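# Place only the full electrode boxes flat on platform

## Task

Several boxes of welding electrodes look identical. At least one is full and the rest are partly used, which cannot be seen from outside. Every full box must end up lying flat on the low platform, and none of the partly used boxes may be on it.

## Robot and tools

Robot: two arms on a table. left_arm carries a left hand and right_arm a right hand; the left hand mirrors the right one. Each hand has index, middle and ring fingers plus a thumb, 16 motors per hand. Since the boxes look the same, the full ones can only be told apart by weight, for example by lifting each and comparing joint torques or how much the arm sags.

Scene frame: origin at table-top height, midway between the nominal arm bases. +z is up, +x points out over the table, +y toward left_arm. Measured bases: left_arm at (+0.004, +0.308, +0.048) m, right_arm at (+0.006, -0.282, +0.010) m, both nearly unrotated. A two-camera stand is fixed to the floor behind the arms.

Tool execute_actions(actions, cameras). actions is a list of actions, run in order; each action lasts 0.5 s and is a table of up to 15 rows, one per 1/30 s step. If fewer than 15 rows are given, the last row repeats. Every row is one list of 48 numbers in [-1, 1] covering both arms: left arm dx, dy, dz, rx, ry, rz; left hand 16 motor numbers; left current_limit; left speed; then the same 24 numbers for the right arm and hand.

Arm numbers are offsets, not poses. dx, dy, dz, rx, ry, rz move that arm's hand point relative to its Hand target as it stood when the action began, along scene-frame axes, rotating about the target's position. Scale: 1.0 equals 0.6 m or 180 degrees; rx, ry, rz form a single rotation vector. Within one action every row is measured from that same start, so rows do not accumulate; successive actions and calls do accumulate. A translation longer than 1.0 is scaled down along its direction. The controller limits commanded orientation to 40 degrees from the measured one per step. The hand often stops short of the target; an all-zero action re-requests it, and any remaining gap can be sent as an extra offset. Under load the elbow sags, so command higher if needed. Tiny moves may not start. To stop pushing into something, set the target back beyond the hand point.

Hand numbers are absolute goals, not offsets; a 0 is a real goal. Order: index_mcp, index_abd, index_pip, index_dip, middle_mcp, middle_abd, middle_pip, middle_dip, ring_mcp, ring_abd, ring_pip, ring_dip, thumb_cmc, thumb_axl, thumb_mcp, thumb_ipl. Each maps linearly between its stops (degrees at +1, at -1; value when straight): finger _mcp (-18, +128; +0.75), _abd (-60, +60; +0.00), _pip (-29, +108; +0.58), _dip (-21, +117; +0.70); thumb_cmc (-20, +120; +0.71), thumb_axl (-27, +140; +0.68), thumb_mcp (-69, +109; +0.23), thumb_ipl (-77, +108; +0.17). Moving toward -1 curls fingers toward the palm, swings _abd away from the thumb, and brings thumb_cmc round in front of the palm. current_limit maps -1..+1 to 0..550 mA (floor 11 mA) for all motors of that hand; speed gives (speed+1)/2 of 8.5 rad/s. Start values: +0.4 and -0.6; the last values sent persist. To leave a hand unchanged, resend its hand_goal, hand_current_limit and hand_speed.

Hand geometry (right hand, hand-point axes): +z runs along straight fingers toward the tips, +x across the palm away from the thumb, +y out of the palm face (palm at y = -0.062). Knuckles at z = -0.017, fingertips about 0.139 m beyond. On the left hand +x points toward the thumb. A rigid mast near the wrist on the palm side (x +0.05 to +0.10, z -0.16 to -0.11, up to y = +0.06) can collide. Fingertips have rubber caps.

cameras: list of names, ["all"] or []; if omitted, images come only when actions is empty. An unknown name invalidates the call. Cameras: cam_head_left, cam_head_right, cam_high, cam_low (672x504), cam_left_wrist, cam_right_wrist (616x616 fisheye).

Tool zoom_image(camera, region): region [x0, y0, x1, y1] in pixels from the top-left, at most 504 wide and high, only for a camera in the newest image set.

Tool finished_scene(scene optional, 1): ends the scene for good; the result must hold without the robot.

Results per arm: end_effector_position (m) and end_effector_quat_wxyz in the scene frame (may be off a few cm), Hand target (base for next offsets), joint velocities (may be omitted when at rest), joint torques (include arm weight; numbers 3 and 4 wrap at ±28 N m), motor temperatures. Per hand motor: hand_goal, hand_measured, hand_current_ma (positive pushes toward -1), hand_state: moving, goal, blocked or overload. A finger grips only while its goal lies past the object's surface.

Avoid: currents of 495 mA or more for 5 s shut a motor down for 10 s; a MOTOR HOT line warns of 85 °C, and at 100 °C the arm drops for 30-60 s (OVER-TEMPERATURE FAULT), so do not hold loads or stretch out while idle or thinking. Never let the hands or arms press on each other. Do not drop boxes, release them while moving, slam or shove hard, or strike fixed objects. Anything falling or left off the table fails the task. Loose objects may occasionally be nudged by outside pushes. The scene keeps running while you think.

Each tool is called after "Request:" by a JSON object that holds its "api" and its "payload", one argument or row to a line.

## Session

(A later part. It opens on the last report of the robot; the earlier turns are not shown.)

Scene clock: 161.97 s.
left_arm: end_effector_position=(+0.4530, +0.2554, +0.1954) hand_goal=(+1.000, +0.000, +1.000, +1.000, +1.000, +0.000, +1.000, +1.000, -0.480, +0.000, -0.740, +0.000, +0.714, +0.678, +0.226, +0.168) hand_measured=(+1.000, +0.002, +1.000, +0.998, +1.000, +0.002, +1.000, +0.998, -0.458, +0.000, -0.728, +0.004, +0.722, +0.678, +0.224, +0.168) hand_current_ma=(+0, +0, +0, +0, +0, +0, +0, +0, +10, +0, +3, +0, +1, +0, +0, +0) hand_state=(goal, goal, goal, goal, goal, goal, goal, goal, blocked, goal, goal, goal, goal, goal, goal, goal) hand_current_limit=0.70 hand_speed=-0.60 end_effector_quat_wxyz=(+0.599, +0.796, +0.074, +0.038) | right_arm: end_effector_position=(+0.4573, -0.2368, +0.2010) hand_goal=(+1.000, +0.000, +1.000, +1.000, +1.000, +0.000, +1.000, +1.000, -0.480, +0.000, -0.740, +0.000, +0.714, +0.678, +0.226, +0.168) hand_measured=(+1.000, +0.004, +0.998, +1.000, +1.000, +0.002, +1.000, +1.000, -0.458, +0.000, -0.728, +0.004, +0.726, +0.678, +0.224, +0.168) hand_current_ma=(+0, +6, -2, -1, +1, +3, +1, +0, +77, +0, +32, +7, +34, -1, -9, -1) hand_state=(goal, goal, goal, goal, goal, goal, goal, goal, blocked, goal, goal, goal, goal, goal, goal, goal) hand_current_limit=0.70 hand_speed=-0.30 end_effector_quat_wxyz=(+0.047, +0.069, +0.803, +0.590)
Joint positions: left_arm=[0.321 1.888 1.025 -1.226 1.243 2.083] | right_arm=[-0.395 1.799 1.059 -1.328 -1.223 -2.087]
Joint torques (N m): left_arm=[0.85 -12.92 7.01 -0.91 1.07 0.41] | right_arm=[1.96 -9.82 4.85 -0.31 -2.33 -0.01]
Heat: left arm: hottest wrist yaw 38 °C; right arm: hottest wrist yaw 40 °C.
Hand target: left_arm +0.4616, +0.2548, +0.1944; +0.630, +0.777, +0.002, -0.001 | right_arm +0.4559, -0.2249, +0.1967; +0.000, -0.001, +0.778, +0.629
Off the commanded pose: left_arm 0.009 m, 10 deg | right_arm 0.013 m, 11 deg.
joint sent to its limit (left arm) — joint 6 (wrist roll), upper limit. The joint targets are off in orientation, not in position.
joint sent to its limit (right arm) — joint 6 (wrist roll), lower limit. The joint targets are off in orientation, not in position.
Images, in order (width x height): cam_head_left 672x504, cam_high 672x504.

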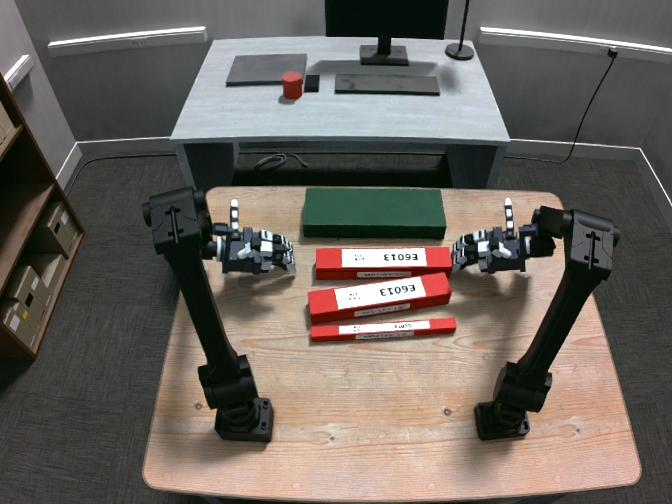

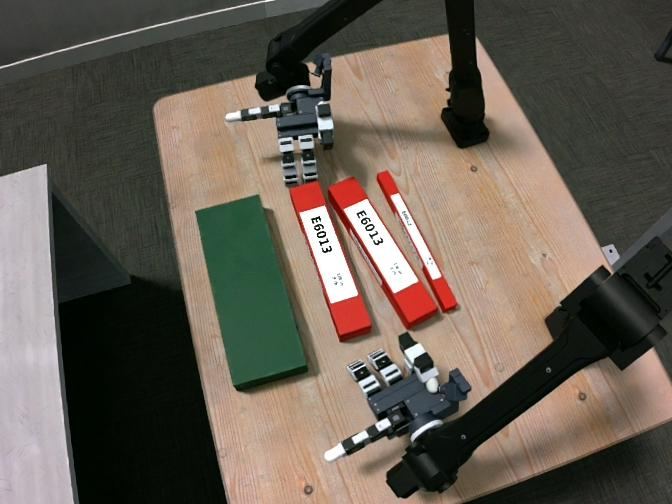

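Request:
{"api": "execute_actions", "payload": {
  "actions": [
    [[0,-0.02,0,0,0,0,1,0,1,1,1,0,1,1,-0.48,0,-0.74,0,0.714,0.678,0.226,0.168,0.7,-0.6,0,0.02,0,0,0,0,1,0,1,1,1,0,1,1,-0.48,0,-0.74,0,0.714,0.678,0.226,0.168,0.7,-0.3]],
    [[0,-0.015,0,0,0,0,1,0,1,1,1,0,1,1,-0.48,0,-0.74,0,0.714,0.678,0.226,0.168,0.7,-0.6,0,0.012,0,0,0,0,1,0,1,1,1,0,1,1,-0.48,0,-0.74,0,0.714,0.678,0.226,0.168,0.7,-0.3]]
  ],
  "cameras": ["cam_head_left","cam_high","cam_low"]
}}

Request:
{"api": "zoom_image", "payload": {
  "camera": "cam_head_left",
  "region": [280, 180, 480, 330]
}}

Request:
{"api": "zoom_image", "payload": {
  "camera": "cam_high",
  "region": [250, 130, 450, 280]
}}

Request:
{"api": "zoom_image", "payload": {
  "camera": "cam_low",
  "region": [280, 170, 480, 320]
}}

Scene clock: 164.27 s.
left_arm: end_effector_position=(+0.4525, +0.2339, +0.1958) hand_goal=(+1.000, +0.000, +1.000, +1.000, +1.000, +0.000, +1.000, +1.000, -0.480, +0.000, -0.740, +0.000, +0.714, +0.678, +0.226, +0.168) hand_measured=(+1.000, +0.002, +1.000, +0.998, +1.000, +0.002, +1.000, +0.998, -0.458, +0.000, -0.728, +0.004, +0.722, +0.678, +0.224, +0.168) hand_current_ma=(+0, +0, +0, +0, +0, +0, +0, +0, +10, +0, +3, +0, +1, +0, +0, +0) hand_state=(goal, goal, goal, goal, goal, goal, goal, goal, blocked, goal, goal, goal, goal, goal, goal, goal) hand_current_limit=0.70 hand_speed=-0.60 end_effector_quat_wxyz=(+0.608, +0.792, +0.059, +0.024) | right_arm: end_effector_position=(+0.4566, -0.2184, +0.2007) hand_goal=(+1.000, +0.000, +1.000, +1.000, +1.000, +0.000, +1.000, +1.000, -0.480, +0.000, -0.740, +0.000, +0.714, +0.678, +0.226, +0.168) hand_measured=(+1.000, +0.004, +0.998, +1.000, +1.000, +0.002, +1.000, +1.000, -0.458, +0.000, -0.728, +0.004, +0.726, +0.678, +0.224, +0.168) hand_current_ma=(+0, +6, -2, -1, +2, +2, +1, +0, +77, +0, +32, +7, +34, -1, -9, -1) hand_state=(goal, goal, goal, goal, goal, goal, goal, goal, blocked, goal, goal, goal, goal, goal, goal, goal) hand_current_limit=0.70 hand_speed=-0.30 end_effector_quat_wxyz=(+0.039, +0.054, +0.799, +0.598)
Joint positions: left_arm=[0.269 1.898 1.028 -1.226 1.265 2.083] | right_arm=[-0.352 1.806 1.056 -1.316 -1.244 -2.087]
Joint torques (N m): left_arm=[1.08 -13.04 6.95 -0.49 1.07 0.4] | right_arm=[2.14 -9.7 5.15 -0.31 -2.38 -0.01]
Heat: left arm: hottest wrist yaw 38 °C; right arm: hottest wrist yaw 41 °C.
Hand target: left_arm +0.4616, +0.2339, +0.1944; +0.630, +0.777, +0.002, -0.001 | right_arm +0.4559, -0.2058, +0.1968; +0.000, -0.001, +0.778, +0.629
Off the commanded pose: left_arm 0.009 m, 8 deg | right_arm 0.013 m, 9 deg.
joint sent to its limit (left arm) — joint 6 (wrist roll), upper limit. The joint targets are off in orientation, not in position.
joint sent to its limit (right arm) — joint 6 (wrist roll), lower limit. The joint targets are off in orientation, not in position.
Images, in order (width x height): cam_head_left 672x504, cam_high 672x504, cam_low 672x504.

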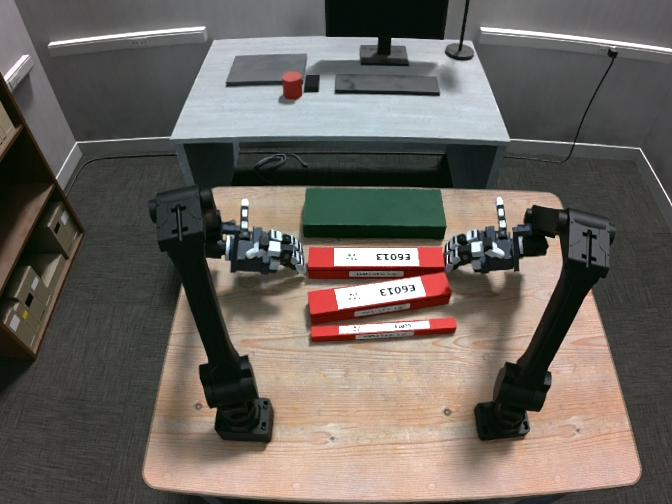

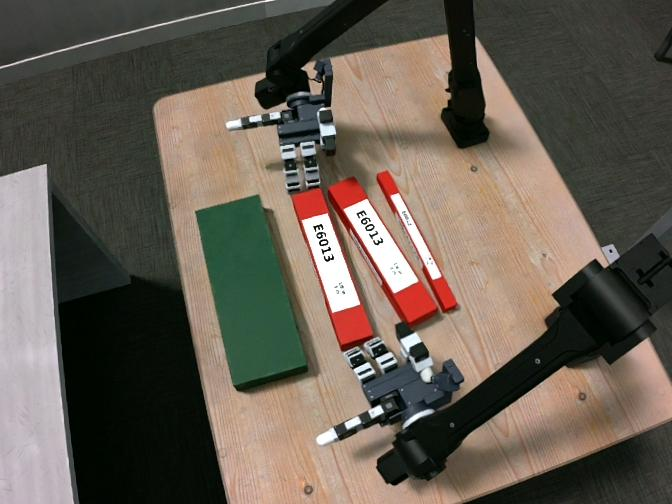

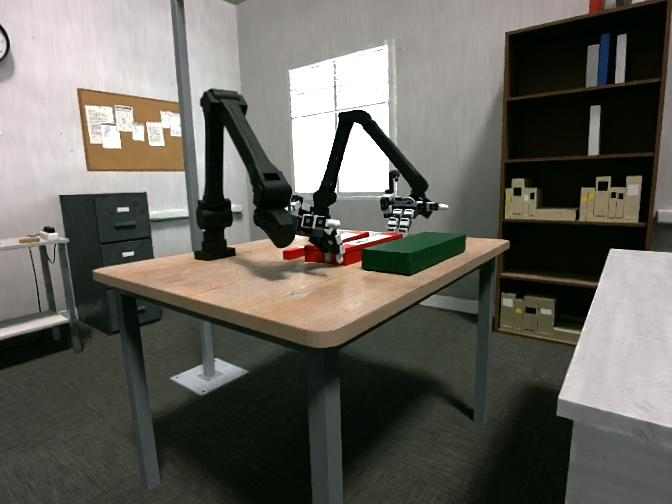

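Scaled by 2.520.

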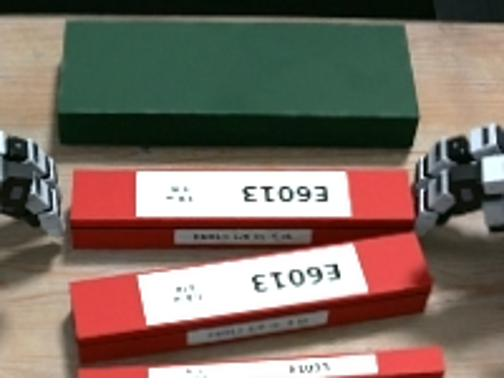

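Scaled by 2.520.

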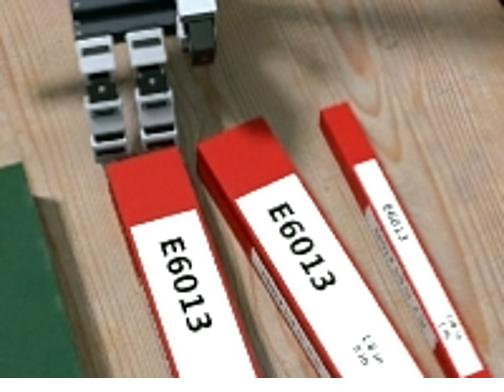

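Scaled by 2.520.

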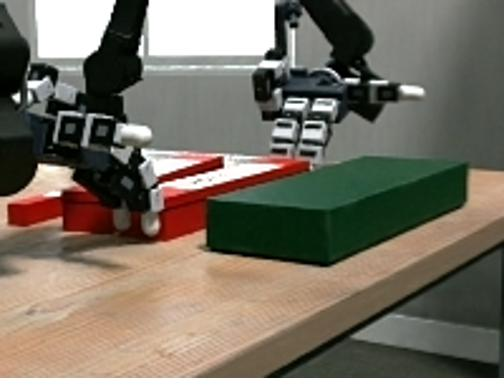

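Request:
{"api": "execute_actions", "payload": {
  "actions": [
    [[-0.005,-0.025,0,0,0,0,1,0,1,1,1,0,1,1,-0.48,0,-0.74,0,0.714,0.678,0.226,0.168,0.7,-0.6,-0.003,0.015,-0.005,0,0,0,1,0,1,1,1,0,1,1,-0.48,0,-0.74,0,0.714,0.678,0.226,0.168,0.7,-0.3]],
    [[-0.007,-0.028,0,0,0,0,1,0,1,1,1,0,1,1,-0.48,0,-0.74,0,0.714,0.678,0.226,0.168,0.7,-0.6,-0.007,0.025,0,0,0,0,1,0,1,1,1,0,1,1,-0.48,0,-0.74,0,0.714,0.678,0.226,0.168,0.7,-0.3]],
    [[-0.007,-0.028,0,0,0,0,1,0,1,1,1,0,1,1,-0.48,0,-0.74,0,0.714,0.678,0.226,0.168,0.7,-0.6,-0.007,0.025,0,0,0,0,1,0,1,1,1,0,1,1,-0.48,0,-0.74,0,0.714,0.678,0.226,0.168,0.7,-0.3]]
  ]
}}

Scene clock: 166.93 s.
left_arm: end_effector_position=(+0.4533, +0.2254, +0.1980) hand_goal=(+1.000, +0.000, +1.000, +1.000, +1.000, +0.000, +1.000, +1.000, -0.480, +0.000, -0.740, +0.000, +0.714, +0.678, +0.226, +0.168) hand_measured=(+1.000, +0.002, +1.000, +0.998, +1.002, -0.040, +1.002, +1.000, -0.458, +0.000, -0.728, +0.004, +0.722, +0.678, +0.224, +0.168) hand_current_ma=(+0, +0, +0, +0, +0, -20, +0, +0, +10, +0, +3, +0, +1, +0, +0, +0) hand_state=(goal, goal, goal, goal, goal, blocked, goal, goal, blocked, goal, goal, goal, goal, goal, goal, goal) hand_current_limit=0.70 hand_speed=-0.60 end_effector_quat_wxyz=(+0.612, +0.789, +0.047, +0.028) | right_arm: end_effector_position=(+0.4551, -0.2149, +0.1994) hand_goal=(+1.000, +0.000, +1.000, +1.000, +1.000, +0.000, +1.000, +1.000, -0.480, +0.000, -0.740, +0.000, +0.714, +0.678, +0.226, +0.168) hand_measured=(+1.000, +0.004, +0.998, +1.000, +1.002, -0.022, +1.002, +1.000, -0.458, +0.000, -0.728, +0.004, +0.726, +0.678, +0.224, +0.168) hand_current_ma=(+0, +6, -2, -1, +5, -58, +3, +1, +77, +0, +32, +7, +34, -1, -9, -1) hand_state=(goal, goal, goal, goal, goal, blocked, goal, goal, blocked, goal, goal, goal, goal, goal, goal, goal) hand_current_limit=0.70 hand_speed=-0.30 end_effector_quat_wxyz=(+0.046, +0.049, +0.795, +0.603)
Joint positions: left_arm=[0.248 1.899 1.03 -1.211 1.281 2.084] | right_arm=[-0.344 1.807 1.044 -1.289 -1.264 -2.087]
Joint torques (N m): left_arm=[-6.42 -13.04 4.77 0.13 2.36 0.4] | right_arm=[7.71 -9.76 3.67 -0.05 -3.05 -0.01]
Heat: left arm: hottest wrist yaw 38 °C; right arm: hottest wrist yaw 41 °C.
Hand target: left_arm +0.4501, +0.1851, +0.1943; +0.630, +0.777, +0.002, -0.001 | right_arm +0.4457, -0.1667, +0.1937; +0.000, -0.001, +0.778, +0.629
Off the commanded pose: left_arm 0.041 m, 7 deg | right_arm 0.049 m, 9 deg.
joint sent to its limit (left arm) — joint 6 (wrist roll), upper limit. The joint targets still meet the commanded pose.
joint sent to its limit (right arm) — joint 6 (wrist roll), lower limit. The joint targets are off in position and orientation.

Request:
{"api": "execute_actions", "payload": {
  "actions": [
    [[-0.006,-0.025,0,0,0,0,1,0,1,1,1,0,1,1,-0.48,0,-0.74,0,0.714,0.678,0.226,0.168,0.7,-0.6,-0.006,0.025,0.003,0,0,0,1,0,1,1,1,0,1,1,-0.48,0,-0.74,0,0.714,0.678,0.226,0.168,0.7,-0.3]],
    [[-0.006,-0.025,0,0,0,0,1,0,1,1,1,0,1,1,-0.48,0,-0.74,0,0.714,0.678,0.226,0.168,0.7,-0.6,-0.006,0.025,0.003,0,0,0,1,0,1,1,1,0,1,1,-0.48,0,-0.74,0,0.714,0.678,0.226,0.168,0.7,-0.3]]
  ],
  "cameras": ["cam_head_left","cam_high","cam_low"]
}}

Request:
{"api": "zoom_image", "payload": {
  "camera": "cam_head_left",
  "region": [280, 180, 480, 330]
}}

Request:
{"api": "zoom_image", "payload": {
  "camera": "cam_high",
  "region": [250, 130, 450, 280]
}}

Request:
{"api": "zoom_image", "payload": {
  "camera": "cam_low",
  "region": [280, 170, 480, 320]
}}

Scene clock: 169.13 s.
left_arm: end_effector_position=(+0.4588, +0.2248, +0.1989) hand_goal=(+1.000, +0.000, +1.000, +1.000, +1.000, +0.000, +1.000, +1.000, -0.480, +0.000, -0.740, +0.000, +0.714, +0.678, +0.226, +0.168) hand_measured=(+1.000, +0.002, +1.000, +0.998, +1.002, -0.058, +1.002, +1.002, -0.458, +0.000, -0.728, +0.004, +0.722, +0.678, +0.224, +0.168) hand_current_ma=(+0, +0, +0, +0, +0, -42, +0, +0, +10, +0, +3, +0, +1, +0, +0, +0) hand_state=(goal, goal, goal, goal, goal, blocked, goal, goal, blocked, goal, goal, goal, goal, goal, goal, goal) hand_current_limit=0.70 hand_speed=-0.60 end_effector_quat_wxyz=(+0.612, +0.789, +0.037, +0.050) | right_arm: end_effector_position=(+0.4540, -0.2104, +0.2001) hand_goal=(+1.000, +0.000, +1.000, +1.000, +1.000, +0.000, +1.000, +1.000, -0.480, +0.000, -0.740, +0.000, +0.714, +0.678, +0.226, +0.168) hand_measured=(+1.000, +0.004, +0.998, +1.000, +1.004, +0.010, +1.002, +1.002, -0.458, +0.000, -0.728, +0.004, +0.726, +0.678, +0.224, +0.168) hand_current_ma=(+0, +6, -2, -1, +8, +23, +6, +2, +77, +0, +32, +7, +34, -1, -9, -1) hand_state=(goal, goal, goal, goal, goal, goal, goal, goal, blocked, goal, goal, goal, goal, goal, goal, goal) hand_current_limit=0.70 hand_speed=-0.30 end_effector_quat_wxyz=(+0.053, +0.039, +0.795, +0.603)
Joint positions: left_arm=[0.243 1.894 1.03 -1.136 1.296 2.049] | right_arm=[-0.334 1.803 1.04 -1.268 -1.268 -2.087]
Joint torques (N m): left_arm=[-11.05 -14.1 2.58 -0.03 2.62 0.19] | right_arm=[11.34 -9.99 2.85 -0.62 -3.86 -0.01]
Heat: left arm: hottest wrist yaw 39 °C; right arm: hottest wrist yaw 43 °C.
Hand target: left_arm +0.4430, +0.1553, +0.1943; +0.630, +0.777, +0.002, -0.001 | right_arm +0.4385, -0.1367, +0.1973; +0.000, -0.001, +0.778, +0.629
Off the commanded pose: left_arm 0.072 m, 7 deg | right_arm 0.075 m, 8 deg.
joint sent to its limit (right arm) — joint 6 (wrist roll), lower limit. The joint targets are off in position, not in orientation.
Images, in order (width x height): cam_head_left 672x504, cam_high 672x504, cam_low 672x504.

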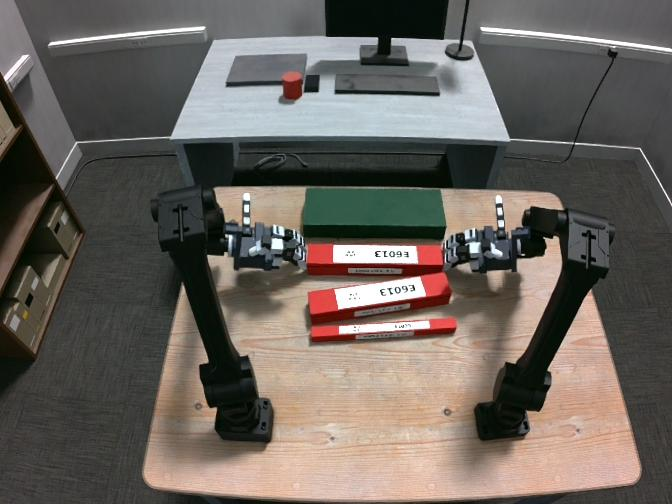

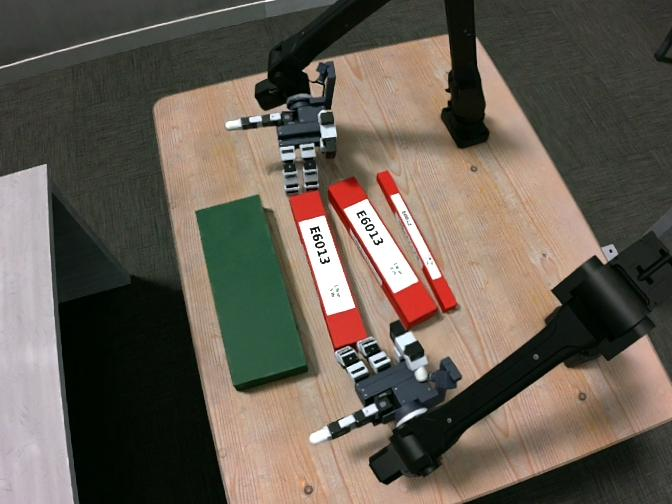

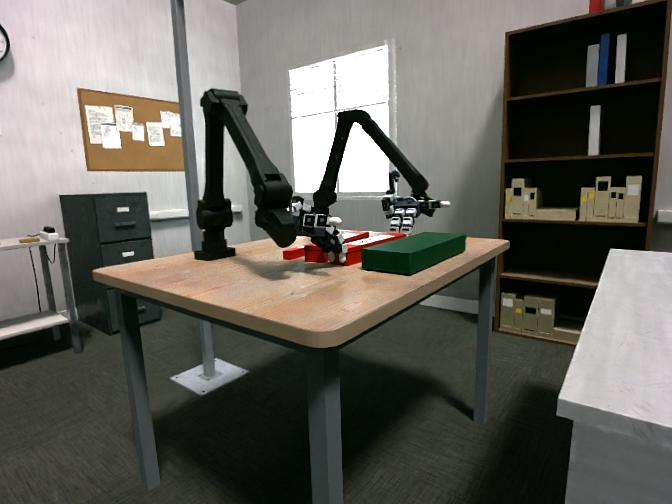

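Scaled by 2.520.

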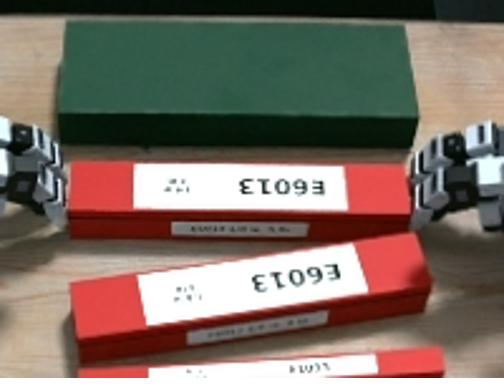

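Scaled by 2.520.

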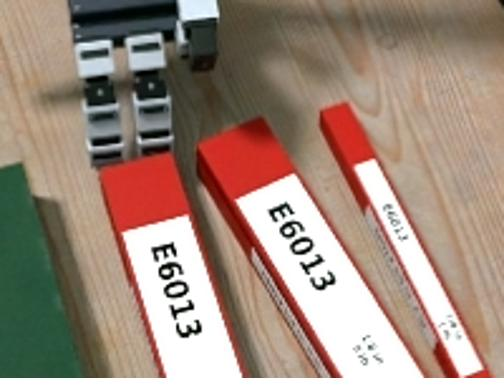

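Scaled by 2.520.

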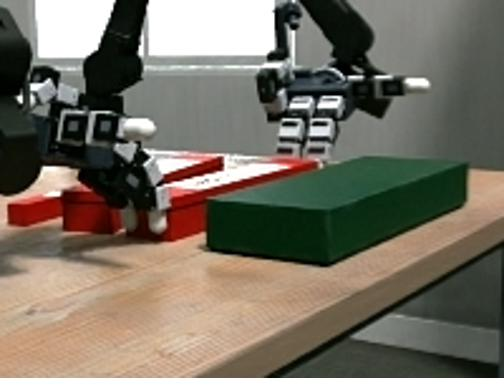

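Request:
{"api": "execute_actions", "payload": {
  "actions": [
    [[-0.008,-0.018,0.01,0,0,0,1,0,1,1,1,0,1,1,-0.48,0,-0.74,0,0.714,0.678,0.226,0.168,0.7,-0.6,-0.005,0.018,0.01,0,0,0,1,0,1,1,1,0,1,1,-0.48,0,-0.74,0,0.714,0.678,0.226,0.168,0.7,-0.3]],
    [[0,0,0.02,0,0,0,1,0,1,1,1,0,1,1,-0.48,0,-0.74,0,0.714,0.678,0.226,0.168,0.7,-0.6,0,0,0.02,0,0,0,1,0,1,1,1,0,1,1,-0.48,0,-0.74,0,0.714,0.678,0.226,0.168,0.7,-0.3]]
  ],
  "cameras": ["cam_head_left","cam_low"]
}}

Request:
{"api": "zoom_image", "payload": {
  "camera": "cam_low",
  "region": [280, 170, 480, 320]
}}

Scene clock: 171.13 s.
left_arm: end_effector_position=(+0.4546, +0.2193, +0.2007) hand_goal=(+1.000, +0.000, +1.000, +1.000, +1.000, +0.000, +1.000, +1.000, -0.480, +0.000, -0.740, +0.000, +0.714, +0.678, +0.226, +0.168) hand_measured=(+1.000, +0.002, +1.000, +0.998, +1.004, +0.008, +1.002, +1.002, -0.458, +0.000, -0.728, +0.004, +0.722, +0.678, +0.224, +0.168) hand_current_ma=(+0, +0, +0, +0, +0, +1, +0, +0, +10, +0, +3, +0, +1, +0, +0, +0) hand_state=(goal, goal, goal, goal, goal, goal, goal, goal, blocked, goal, goal, goal, goal, goal, goal, goal) hand_current_limit=0.70 hand_speed=-0.60 end_effector_quat_wxyz=(+0.601, +0.797, +0.040, +0.047) | right_arm: end_effector_position=(+0.4497, -0.2043, +0.2024) hand_goal=(+1.000, +0.000, +1.000, +1.000, +1.000, +0.000, +1.000, +1.000, -0.480, +0.000, -0.740, +0.000, +0.714, +0.678, +0.226, +0.168) hand_measured=(+1.000, +0.004, +0.998, +1.000, +1.004, +0.038, +1.002, +1.002, -0.458, +0.000, -0.728, +0.004, +0.726, +0.678, +0.224, +0.168) hand_current_ma=(+0, +6, -2, -1, +11, +114, +6, +3, +77, +0, +32, +7, +34, -1, -9, -1) hand_state=(goal, goal, goal, goal, goal, blocked, goal, goal, blocked, goal, goal, goal, goal, goal, goal, goal) hand_current_limit=0.70 hand_speed=-0.30 end_effector_quat_wxyz=(+0.055, +0.030, +0.804, +0.592)
Joint positions: left_arm=[0.235 1.855 0.999 -1.074 1.275 1.973] | right_arm=[-0.324 1.774 1.027 -1.237 -1.245 -2.059]
Joint torques (N m): left_arm=[-12.34 -15.38 2.95 -0.54 3.82 0.11] | right_arm=[12.28 -11.22 3.34 -1.39 -5.17 0.26]
Heat: left arm: hottest wrist yaw 40 °C; right arm: hottest wrist yaw 45 °C.
Hand target: left_arm +0.4382, +0.1444, +0.2123; +0.630, +0.777, +0.002, -0.001 | right_arm +0.4356, -0.1260, +0.2153; +0.000, -0.001, +0.778, +0.629
Off the commanded pose: left_arm 0.078 m, 8 deg | right_arm 0.081 m, 9 deg.
Images, in order (width x height): cam_head_left 672x504, cam_low 672x504.

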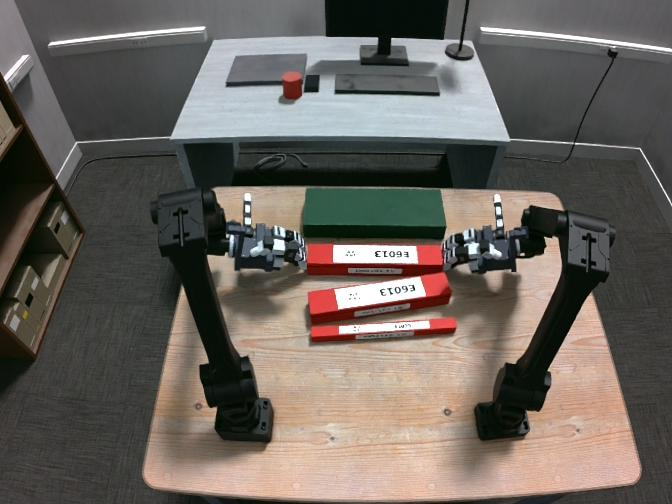

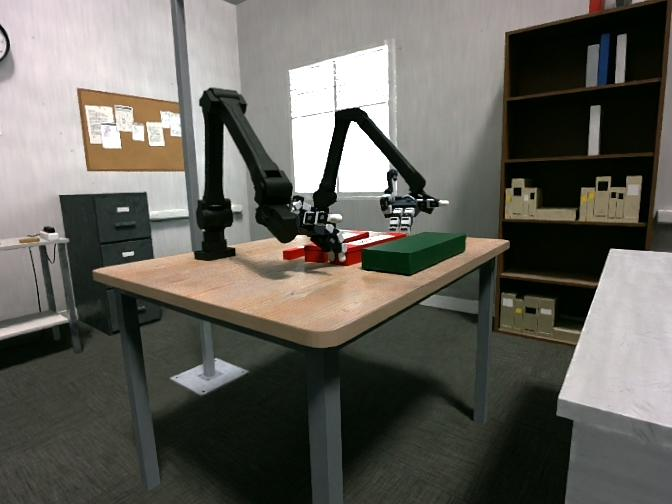

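Scaled by 2.520.

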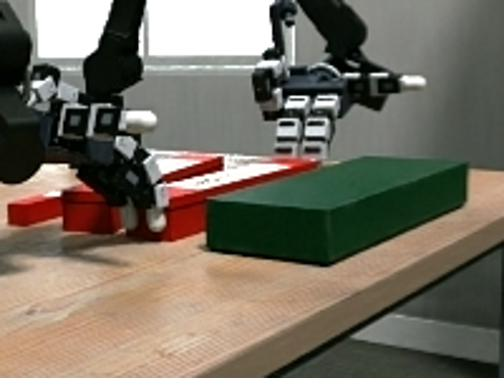

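Request:
{"api": "execute_actions", "payload": {
  "actions": [
    [[0,0,0.02,0,0,0,1,0,1,1,1,0,1,1,-0.48,0,-0.74,0,0.714,0.678,0.226,0.168,0.7,-0.6,0,0,0.02,0,0,0,1,0,1,1,1,0,1,1,-0.48,0,-0.74,0,0.714,0.678,0.226,0.168,0.7,-0.3]]
  ],
  "cameras": ["cam_low"]
}}

Request:
{"api": "zoom_image", "payload": {
  "camera": "cam_low",
  "region": [280, 170, 480, 320]
}}

Scene clock: 172.23 s.
left_arm: end_effector_position=(+0.4538, +0.2172, +0.2017) hand_goal=(+1.000, +0.000, +1.000, +1.000, +1.000, +0.000, +1.000, +1.000, -0.480, +0.000, -0.740, +0.000, +0.714, +0.678, +0.226, +0.168) hand_measured=(+1.000, +0.002, +1.000, +0.998, +1.004, +0.042, +1.002, +1.002, -0.458, +0.000, -0.728, +0.004, +0.722, +0.678, +0.224, +0.168) hand_current_ma=(+0, +0, +0, +0, +0, +24, +0, +0, +10, +0, +3, +0, +1, +0, +0, +0) hand_state=(goal, goal, goal, goal, goal, blocked, goal, goal, blocked, goal, goal, goal, goal, goal, goal, goal) hand_current_limit=0.70 hand_speed=-0.60 end_effector_quat_wxyz=(+0.597, +0.800, +0.037, +0.046) | right_arm: end_effector_position=(+0.4487, -0.2016, +0.2036) hand_goal=(+1.000, +0.000, +1.000, +1.000, +1.000, +0.000, +1.000, +1.000, -0.480, +0.000, -0.740, +0.000, +0.714, +0.678, +0.226, +0.168) hand_measured=(+1.000, +0.004, +0.998, +1.000, +1.004, +0.044, +1.002, +1.002, -0.458, +0.000, -0.728, +0.004, +0.726, +0.678, +0.224, +0.168) hand_current_ma=(+0, +6, -2, -1, +11, +132, +6, +3, +77, +0, +32, +7, +34, -1, -9, -1) hand_state=(goal, goal, goal, goal, goal, blocked, goal, goal, blocked, goal, goal, goal, goal, goal, goal, goal) hand_current_limit=0.70 hand_speed=-0.30 end_effector_quat_wxyz=(+0.052, +0.028, +0.808, +0.587)
Joint positions: left_arm=[0.231 1.847 0.999 -1.074 1.264 1.969] | right_arm=[-0.319 1.765 1.027 -1.237 -1.232 -2.048]
Joint torques (N m): left_arm=[-12.04 -16.56 3.34 -1.33 4.29 0.02] | right_arm=[11.99 -12.16 3.99 -2.14 -5.79 0.28]
Motor temperatures (°C): left_arm=[32 33 31 28 41 30] | right_arm=[28 28 33 27 47 29]
Heat: left arm: hottest wrist yaw 41 °C; right arm: hottest wrist yaw 47 °C.
Hand target: left_arm +0.4381, +0.1443, +0.2244; +0.630, +0.777, +0.002, -0.001 | right_arm +0.4356, -0.1260, +0.2273; +0.000, +0.000, +0.778, +0.629
Off the commanded pose: left_arm 0.078 m, 8 deg | right_arm 0.080 m, 9 deg.
Images, in order (width x height): cam_low 672x504.

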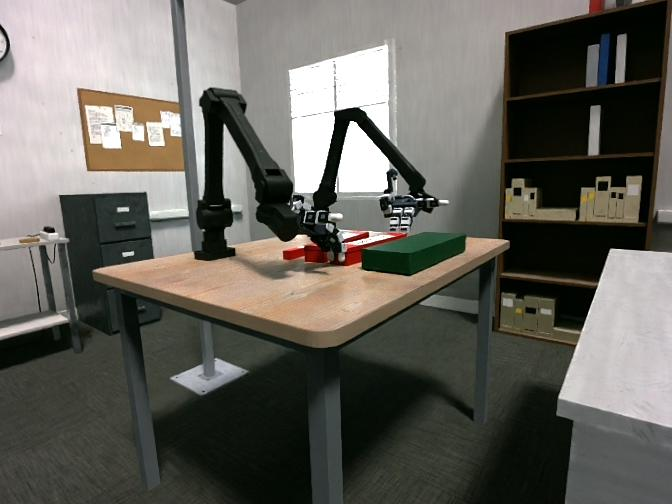

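Scaled by 2.520.

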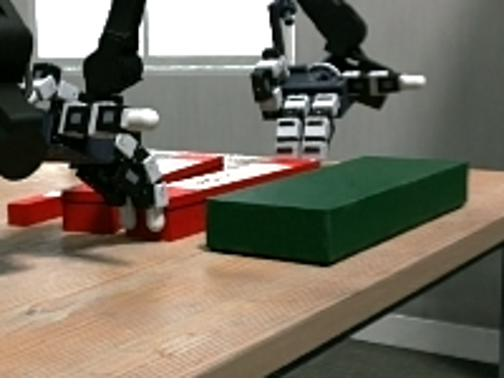

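Request:
{"api": "execute_actions", "payload": {
  "actions": [
    [[0,-0.008,0.02,0,0,0,1,0,1,1,1,0,1,1,-0.48,0,-0.74,0,0.714,0.678,0.226,0.168,0.7,-0.6,0,0.008,0.02,0,0,0,1,0,1,1,1,0,1,1,-0.48,0,-0.74,0,0.714,0.678,0.226,0.168,0.7,-0.3]],
    [[0,0,0.02,0,0,0,1,0,1,1,1,0,1,1,-0.48,0,-0.74,0,0.714,0.678,0.226,0.168,0.7,-0.6,0,0,0.02,0,0,0,1,0,1,1,1,0,1,1,-0.48,0,-0.74,0,0.714,0.678,0.226,0.168,0.7,-0.3]]
  ],
  "cameras": ["cam_low", "cam_head_left"]
}}

Request:
{"api": "zoom_image", "payload": {
  "camera": "cam_low",
  "region": [280, 170, 480, 320]
}}

Request:
{"api": "zoom_image", "payload": {
  "camera": "cam_head_left",
  "region": [280, 180, 480, 330]
}}

Scene clock: 174.10 s.
left_arm: end_effector_position=(+0.4540, +0.2145, +0.2068) hand_goal=(+1.000, +0.000, +1.000, +1.000, +1.000, +0.000, +1.000, +1.000, -0.480, +0.000, -0.740, +0.000, +0.714, +0.678, +0.226, +0.168) hand_measured=(+1.000, +0.002, +1.000, +0.998, +1.004, +0.078, +1.004, +1.002, -0.458, +0.000, -0.728, +0.004, +0.722, +0.678, +0.224, +0.168) hand_current_ma=(+0, +0, +0, +0, +1, +75, +0, +0, +10, +0, +3, +0, +1, +0, +0, +0) hand_state=(goal, goal, goal, goal, goal, blocked, goal, goal, blocked, goal, goal, goal, goal, goal, goal, goal) hand_current_limit=0.70 hand_speed=-0.60 end_effector_quat_wxyz=(+0.587, +0.808, +0.038, +0.042) | right_arm: end_effector_position=(+0.4485, -0.1949, +0.2087) hand_goal=(+1.000, +0.000, +1.000, +1.000, +1.000, +0.000, +1.000, +1.000, -0.480, +0.000, -0.740, +0.000, +0.714, +0.678, +0.226, +0.168) hand_measured=(+1.000, +0.002, +1.000, +1.000, +1.004, +0.046, +1.004, +1.002, -0.458, +0.000, -0.728, +0.004, +0.726, +0.678, +0.224, +0.168) hand_current_ma=(+0, +5, +0, +0, +12, +142, +7, +3, +77, +0, +32, +7, +34, -1, -9, -1) hand_state=(goal, goal, goal, goal, goal, blocked, goal, goal, blocked, goal, goal, goal, goal, goal, goal, goal) hand_current_limit=0.70 hand_speed=-0.30 end_effector_quat_wxyz=(+0.038, +0.033, +0.816, +0.576)
Joint positions: left_arm=[0.227 1.822 0.999 -1.074 1.239 1.938] | right_arm=[-0.306 1.736 1.027 -1.237 -1.205 -1.995]
Joint torques (N m): left_arm=[-12.45 -18.49 3.95 -2.29 5.4 -0.03] | right_arm=[11.69 -13.45 4.98 -2.78 -7.2 0.2]
Heat: left arm: hottest wrist yaw 44 °C; right arm: hottest wrist yaw 51 °C.
Hand target: left_arm +0.4382, +0.1396, +0.2483; +0.630, +0.777, +0.002, -0.001 | right_arm +0.4355, -0.1212, +0.2514; +0.000, -0.001, +0.778, +0.629
Off the commanded pose: left_arm 0.087 m, 9 deg | right_arm 0.086 m, 9 deg.
Images, in order (width x height): cam_head_left 672x504, cam_low 672x504.

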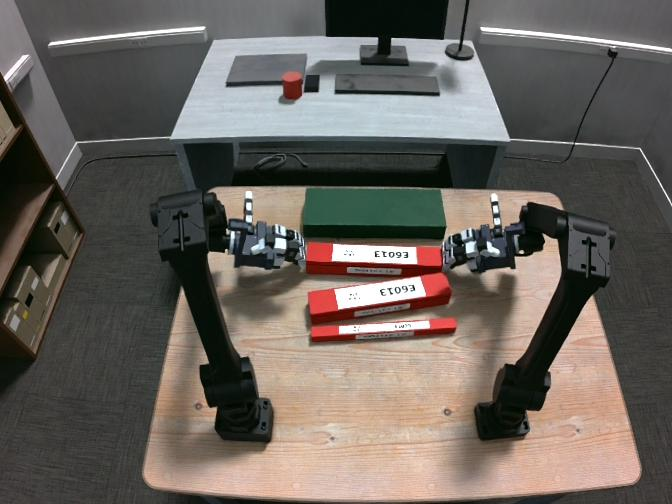

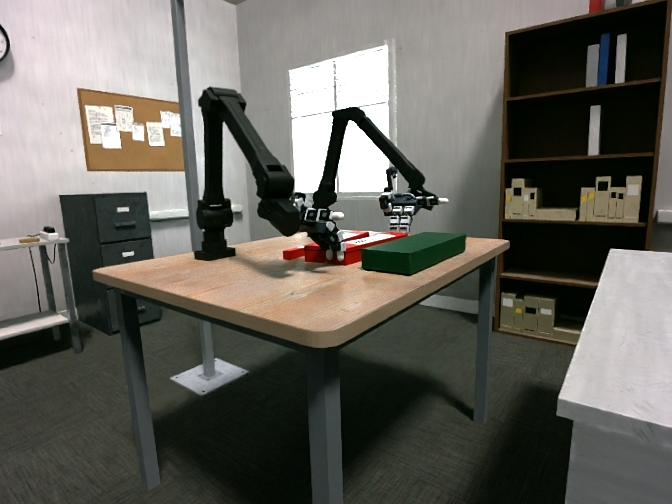

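Scaled by 2.520.

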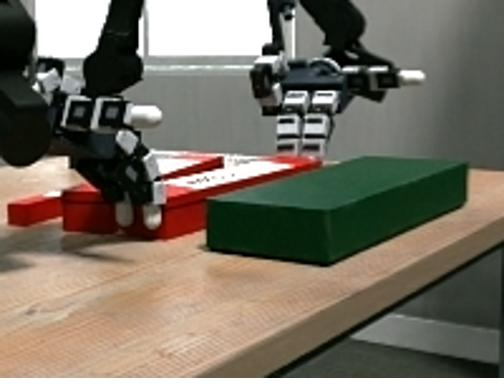

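Scaled by 2.520.

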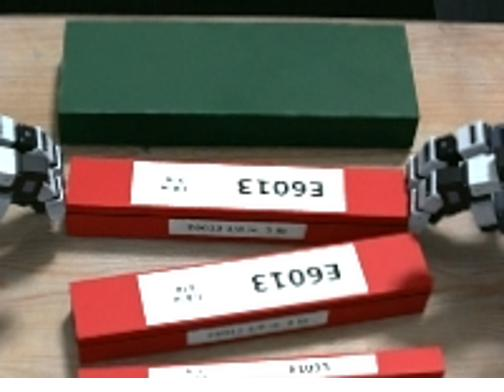

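Request:
{"api": "zoom_image", "payload": {
  "camera": "cam_low",
  "region": [320, 230, 370, 270]
}}

Request:
{"api": "zoom_image", "payload": {
  "camera": "cam_head_left",
  "region": [290, 235, 350, 285]
}}

Request:
{"api": "zoom_image", "payload": {
  "camera": "cam_head_left",
  "region": [410, 235, 470, 285]
}}

Scaled by 10.080.

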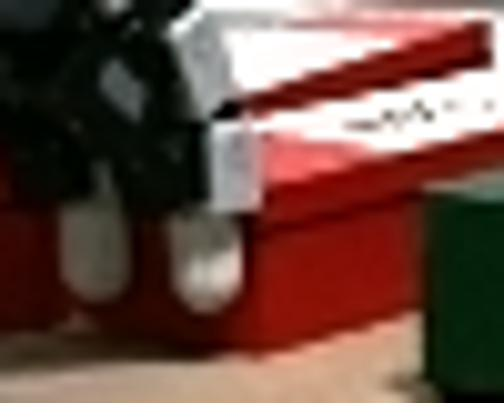

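Scaled by 8.400.

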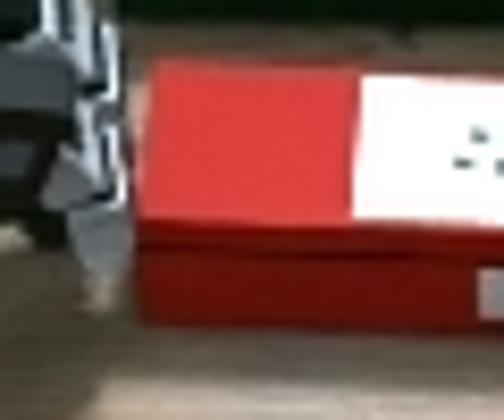

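Scaled by 8.400.

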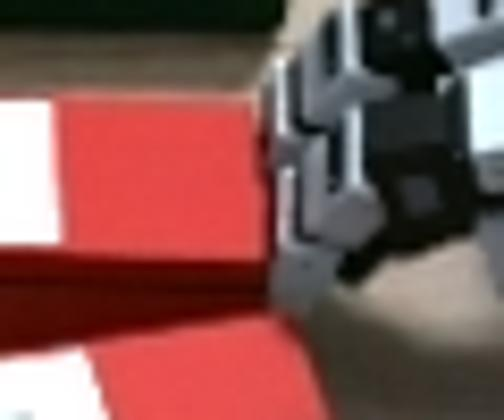

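Request:
{"api": "execute_actions", "payload": {
  "actions": [
    [[0,-0.012,0.01,0,0,0,1,0,1,1,1,0,1,1,-0.48,0,-0.74,0,0.714,0.678,0.226,0.168,0.7,-0.6,0,0.012,0.01,0,0,0,1,0,1,1,1,0,1,1,-0.48,0,-0.74,0,0.714,0.678,0.226,0.168,0.7,-0.3]]
  ],
  "cameras": ["all"]
}}

Request:
{"api": "zoom_image", "payload": {
  "camera": "cam_head_left",
  "region": [280, 180, 480, 330]
}}

Request:
{"api": "zoom_image", "payload": {
  "camera": "cam_low",
  "region": [310, 220, 410, 280]
}}

Request:
{"api": "zoom_image", "payload": {
  "camera": "cam_high",
  "region": [270, 160, 390, 380]
}}

Scene clock: 178.57 s.
left_arm: end_effector_position=(+0.4558, +0.2141, +0.2125) hand_goal=(+1.000, +0.000, +1.000, +1.000, +1.000, +0.000, +1.000, +1.000, -0.480, +0.000, -0.740, +0.000, +0.714, +0.678, +0.226, +0.168) hand_measured=(+1.000, +0.002, +1.000, +0.998, +1.006, +0.090, +1.004, +1.002, -0.458, +0.000, -0.728, +0.004, +0.722, +0.678, +0.224, +0.168) hand_current_ma=(+0, +0, +0, +0, +1, +98, +0, +0, +10, +0, +3, +0, +1, +0, +0, +0) hand_state=(goal, goal, goal, goal, goal, blocked, goal, goal, blocked, goal, goal, goal, goal, goal, goal, goal) hand_current_limit=0.70 hand_speed=-0.60 end_effector_quat_wxyz=(+0.584, +0.809, +0.044, +0.040) | right_arm: end_effector_position=(+0.4495, -0.1928, +0.2140) hand_goal=(+1.000, +0.000, +1.000, +1.000, +1.000, +0.000, +1.000, +1.000, -0.480, +0.000, -0.740, +0.000, +0.714, +0.678, +0.226, +0.168) hand_measured=(+1.000, +0.002, +1.000, +1.000, +1.004, +0.046, +1.004, +1.002, -0.458, +0.000, -0.728, +0.004, +0.726, +0.678, +0.224, +0.168) hand_current_ma=(+0, +5, +0, +0, +13, +142, +7, +3, +77, +0, +32, +7, +34, -1, -9, -1) hand_state=(goal, goal, goal, goal, goal, blocked, goal, goal, blocked, goal, goal, goal, goal, goal, goal, goal) hand_current_limit=0.70 hand_speed=-0.30 end_effector_quat_wxyz=(+0.033, +0.040, +0.817, +0.574)
Joint positions: left_arm=[0.225 1.804 0.999 -1.072 1.235 1.908] | right_arm=[-0.301 1.719 1.027 -1.237 -1.201 -1.961]
Joint torques (N m): left_arm=[-13.63 -18.32 3.78 -1.72 5.71 -0.04] | right_arm=[12.4 -13.39 4.92 -2.07 -7.61 0.22]
Motor temperatures (°C): left_arm=[32 33 30 28 52 30] | right_arm=[29 28 32 27 64 29]
Heat: left arm: hottest wrist yaw 52 °C; right arm: hottest wrist yaw 64 °C.
Hand target: left_arm +0.4381, +0.1324, +0.2544; +0.630, +0.777, +0.002, -0.001 | right_arm +0.4356, -0.1140, +0.2573; +0.000, -0.001, +0.778, +0.629
Off the commanded pose: left_arm 0.093 m, 9 deg | right_arm 0.091 m, 10 deg.

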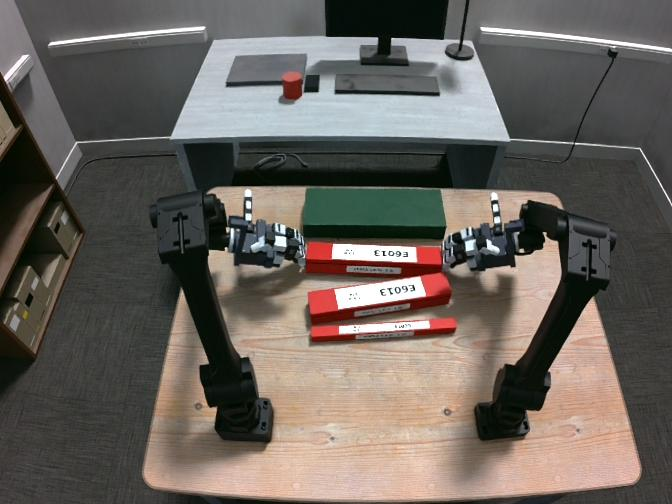

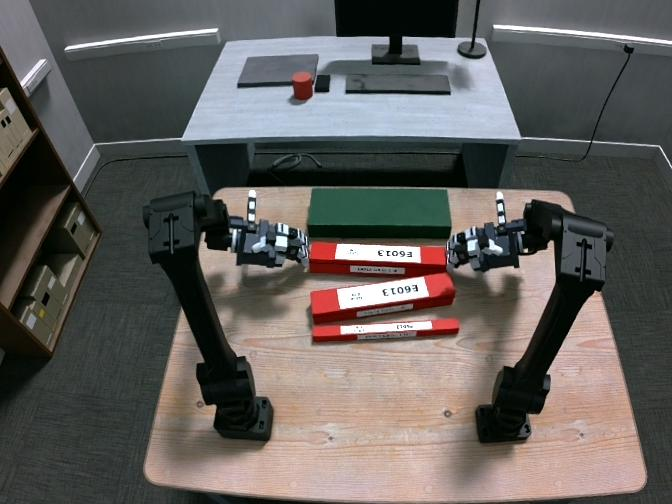

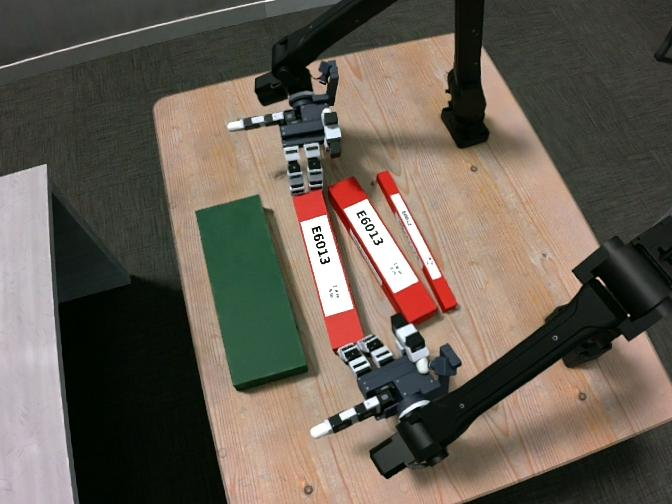

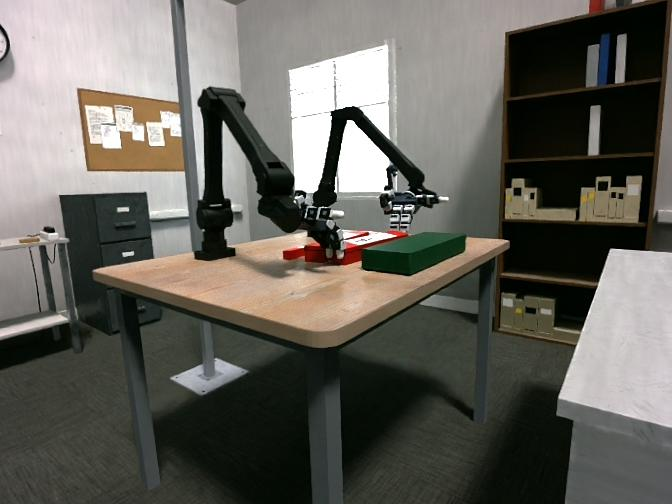

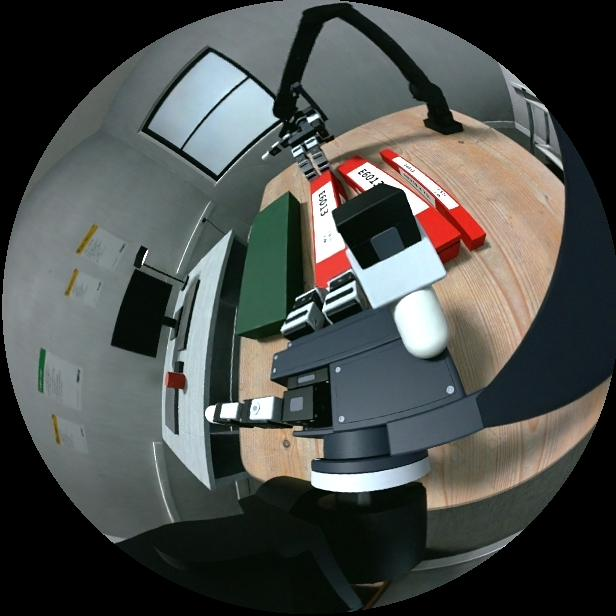

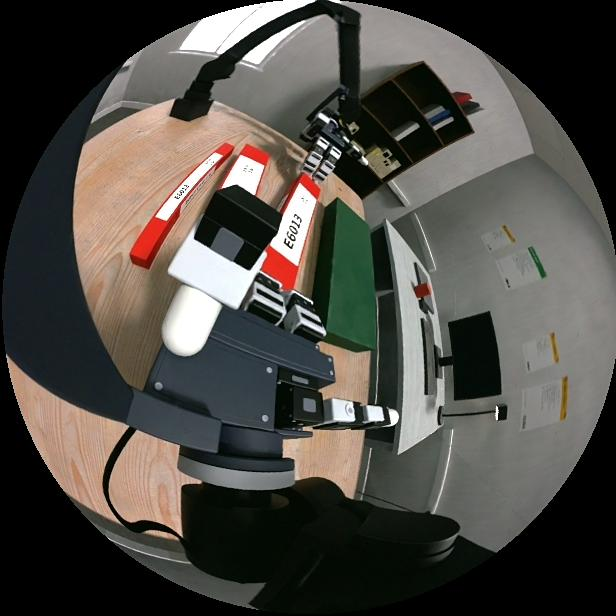

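Scaled by 2.520.

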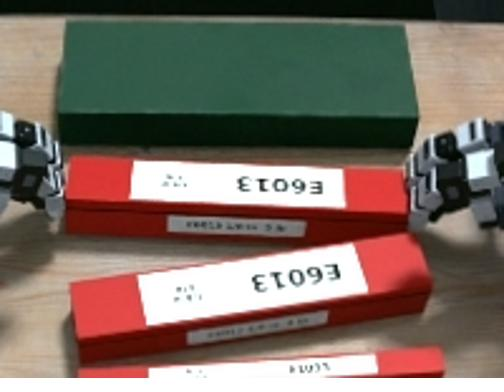

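Scaled by 5.040.

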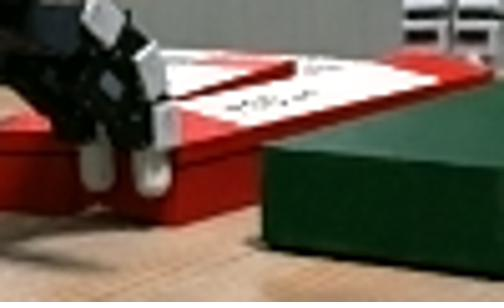

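Scaled by 2.291.

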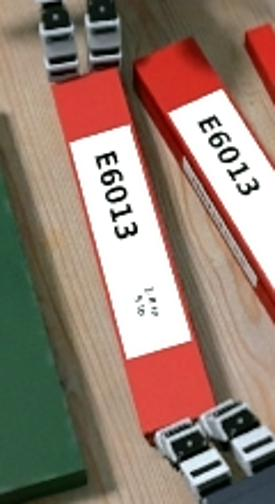

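Request:
{"api": "execute_actions", "payload": {
  "actions": [
    [[0,0.03,-0.06,0,0,0,1,0,1,1,1,0,1,1,-0.48,0,-0.74,0,0.714,0.678,0.226,0.168,0.7,-0.6,0,-0.03,-0.06,0,0,0,1,0,1,1,1,0,1,1,-0.48,0,-0.74,0,0.714,0.678,0.226,0.168,0.7,-0.3]],
    [[0.01,0.05,-0.04,0,0,0,1,0,1,1,1,0,1,1,-0.48,0,-0.74,0,0.714,0.678,0.226,0.168,0.7,-0.6,0.01,-0.05,-0.04,0,0,0,1,0,1,1,1,0,1,1,-0.48,0,-0.74,0,0.714,0.678,0.226,0.168,0.7,-0.3]],
    [[0.015,0.08,0,0,0,0,1,0,1,1,1,0,1,1,-0.48,0,-0.74,0,0.714,0.678,0.226,0.168,0.7,-0.6,0.015,-0.06,0,0,0,0,1,0,1,1,1,0,1,1,-0.48,0,-0.74,0,0.714,0.678,0.226,0.168,0.7,-0.3]],
    [[0,0.05,0.02,0,0,0,1,0,1,1,1,0,1,1,-0.48,0,-0.74,0,0.714,0.678,0.226,0.168,0.7,-0.6,0,-0.06,0.02,0,0,0,1,0,1,1,1,0,1,1,-0.48,0,-0.74,0,0.714,0.678,0.226,0.168,0.7,-0.3]]
  ],
  "cameras": ["cam_head_left"]
}}

Scene clock: 190.83 s.
left_arm: end_effector_position=(+0.4506, +0.2551, +0.1977) hand_goal=(+1.000, +0.000, +1.000, +1.000, +1.000, +0.000, +1.000, +1.000, -0.480, +0.000, -0.740, +0.000, +0.714, +0.678, +0.226, +0.168) hand_measured=(+1.000, +0.002, +1.000, +0.998, +1.000, +0.004, +1.000, +1.000, -0.458, +0.000, -0.728, +0.004, +0.722, +0.678, +0.224, +0.168) hand_current_ma=(+0, +0, +0, +0, +0, +0, +0, +0, +10, +0, +3, +0, +1, +0, +0, +0) hand_state=(goal, goal, goal, goal, goal, goal, goal, goal, blocked, goal, goal, goal, goal, goal, goal, goal) hand_current_limit=0.70 hand_speed=-0.60 end_effector_quat_wxyz=(+0.600, +0.796, +0.076, +0.033) | right_arm: end_effector_position=(+0.4467, -0.2289, +0.1992) hand_goal=(+1.000, +0.000, +1.000, +1.000, +1.000, +0.000, +1.000, +1.000, -0.480, +0.000, -0.740, +0.000, +0.714, +0.678, +0.226, +0.168) hand_measured=(+1.000, +0.000, +1.000, +1.000, +1.000, +0.004, +1.000, +1.000, -0.458, +0.000, -0.728, +0.004, +0.726, +0.678, +0.224, +0.168) hand_current_ma=(+0, -1, +0, +0, +0, +6, +0, +0, +77, +0, +32, +7, +34, -1, -9, -1) hand_state=(goal, goal, goal, goal, goal, goal, goal, goal, blocked, goal, goal, goal, goal, goal, goal, goal) hand_current_limit=0.70 hand_speed=-0.30 end_effector_quat_wxyz=(+0.033, +0.077, +0.797, +0.598)
Joint positions: left_arm=[0.322 1.883 1.023 -1.247 1.241 2.093] | right_arm=[-0.385 1.787 1.021 -1.334 -1.238 -2.085]
Joint torques (N m): left_arm=[2.08 -15.79 5.44 -0.94 0.82 0.31] | right_arm=[-0.73 -11.4 6.93 -1.13 -1.24 -0.04]
Motor temperatures (°C): left_arm=[32 34 30 28 64 30] | right_arm=[29 28 32 27 81 29]
Heat: left arm: hottest wrist yaw 64 °C; right arm: hottest wrist yaw 81 °C.
Hand target: left_arm +0.4531, +0.2584, +0.2063; +0.630, +0.777, +0.002, -0.001 | right_arm +0.4506, -0.2340, +0.2094; +0.000, -0.001, +0.778, +0.629
Off the commanded pose: left_arm 0.010 m, 10 deg | right_arm 0.012 m, 11 deg.
joint sent to its limit (left arm) — joint 6 (wrist roll), upper limit. The joint targets are off in orientation, not in position.
joint sent to its limit (right arm) — joint 6 (wrist roll), lower limit. The joint targets are off in orientation, not in position.
Images, in order (width x height): cam_head_left 672x504.

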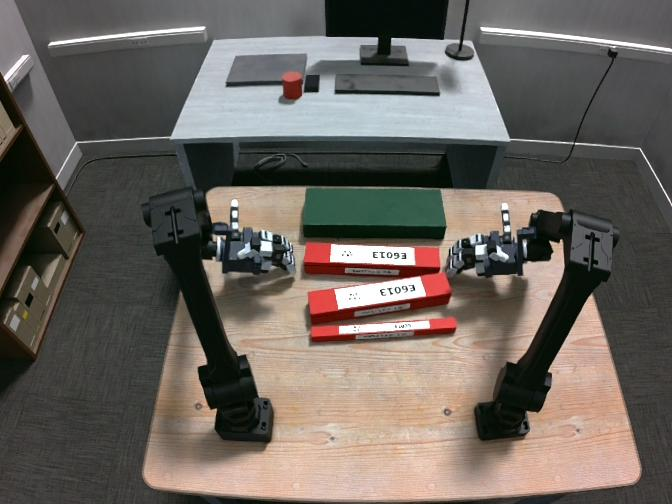

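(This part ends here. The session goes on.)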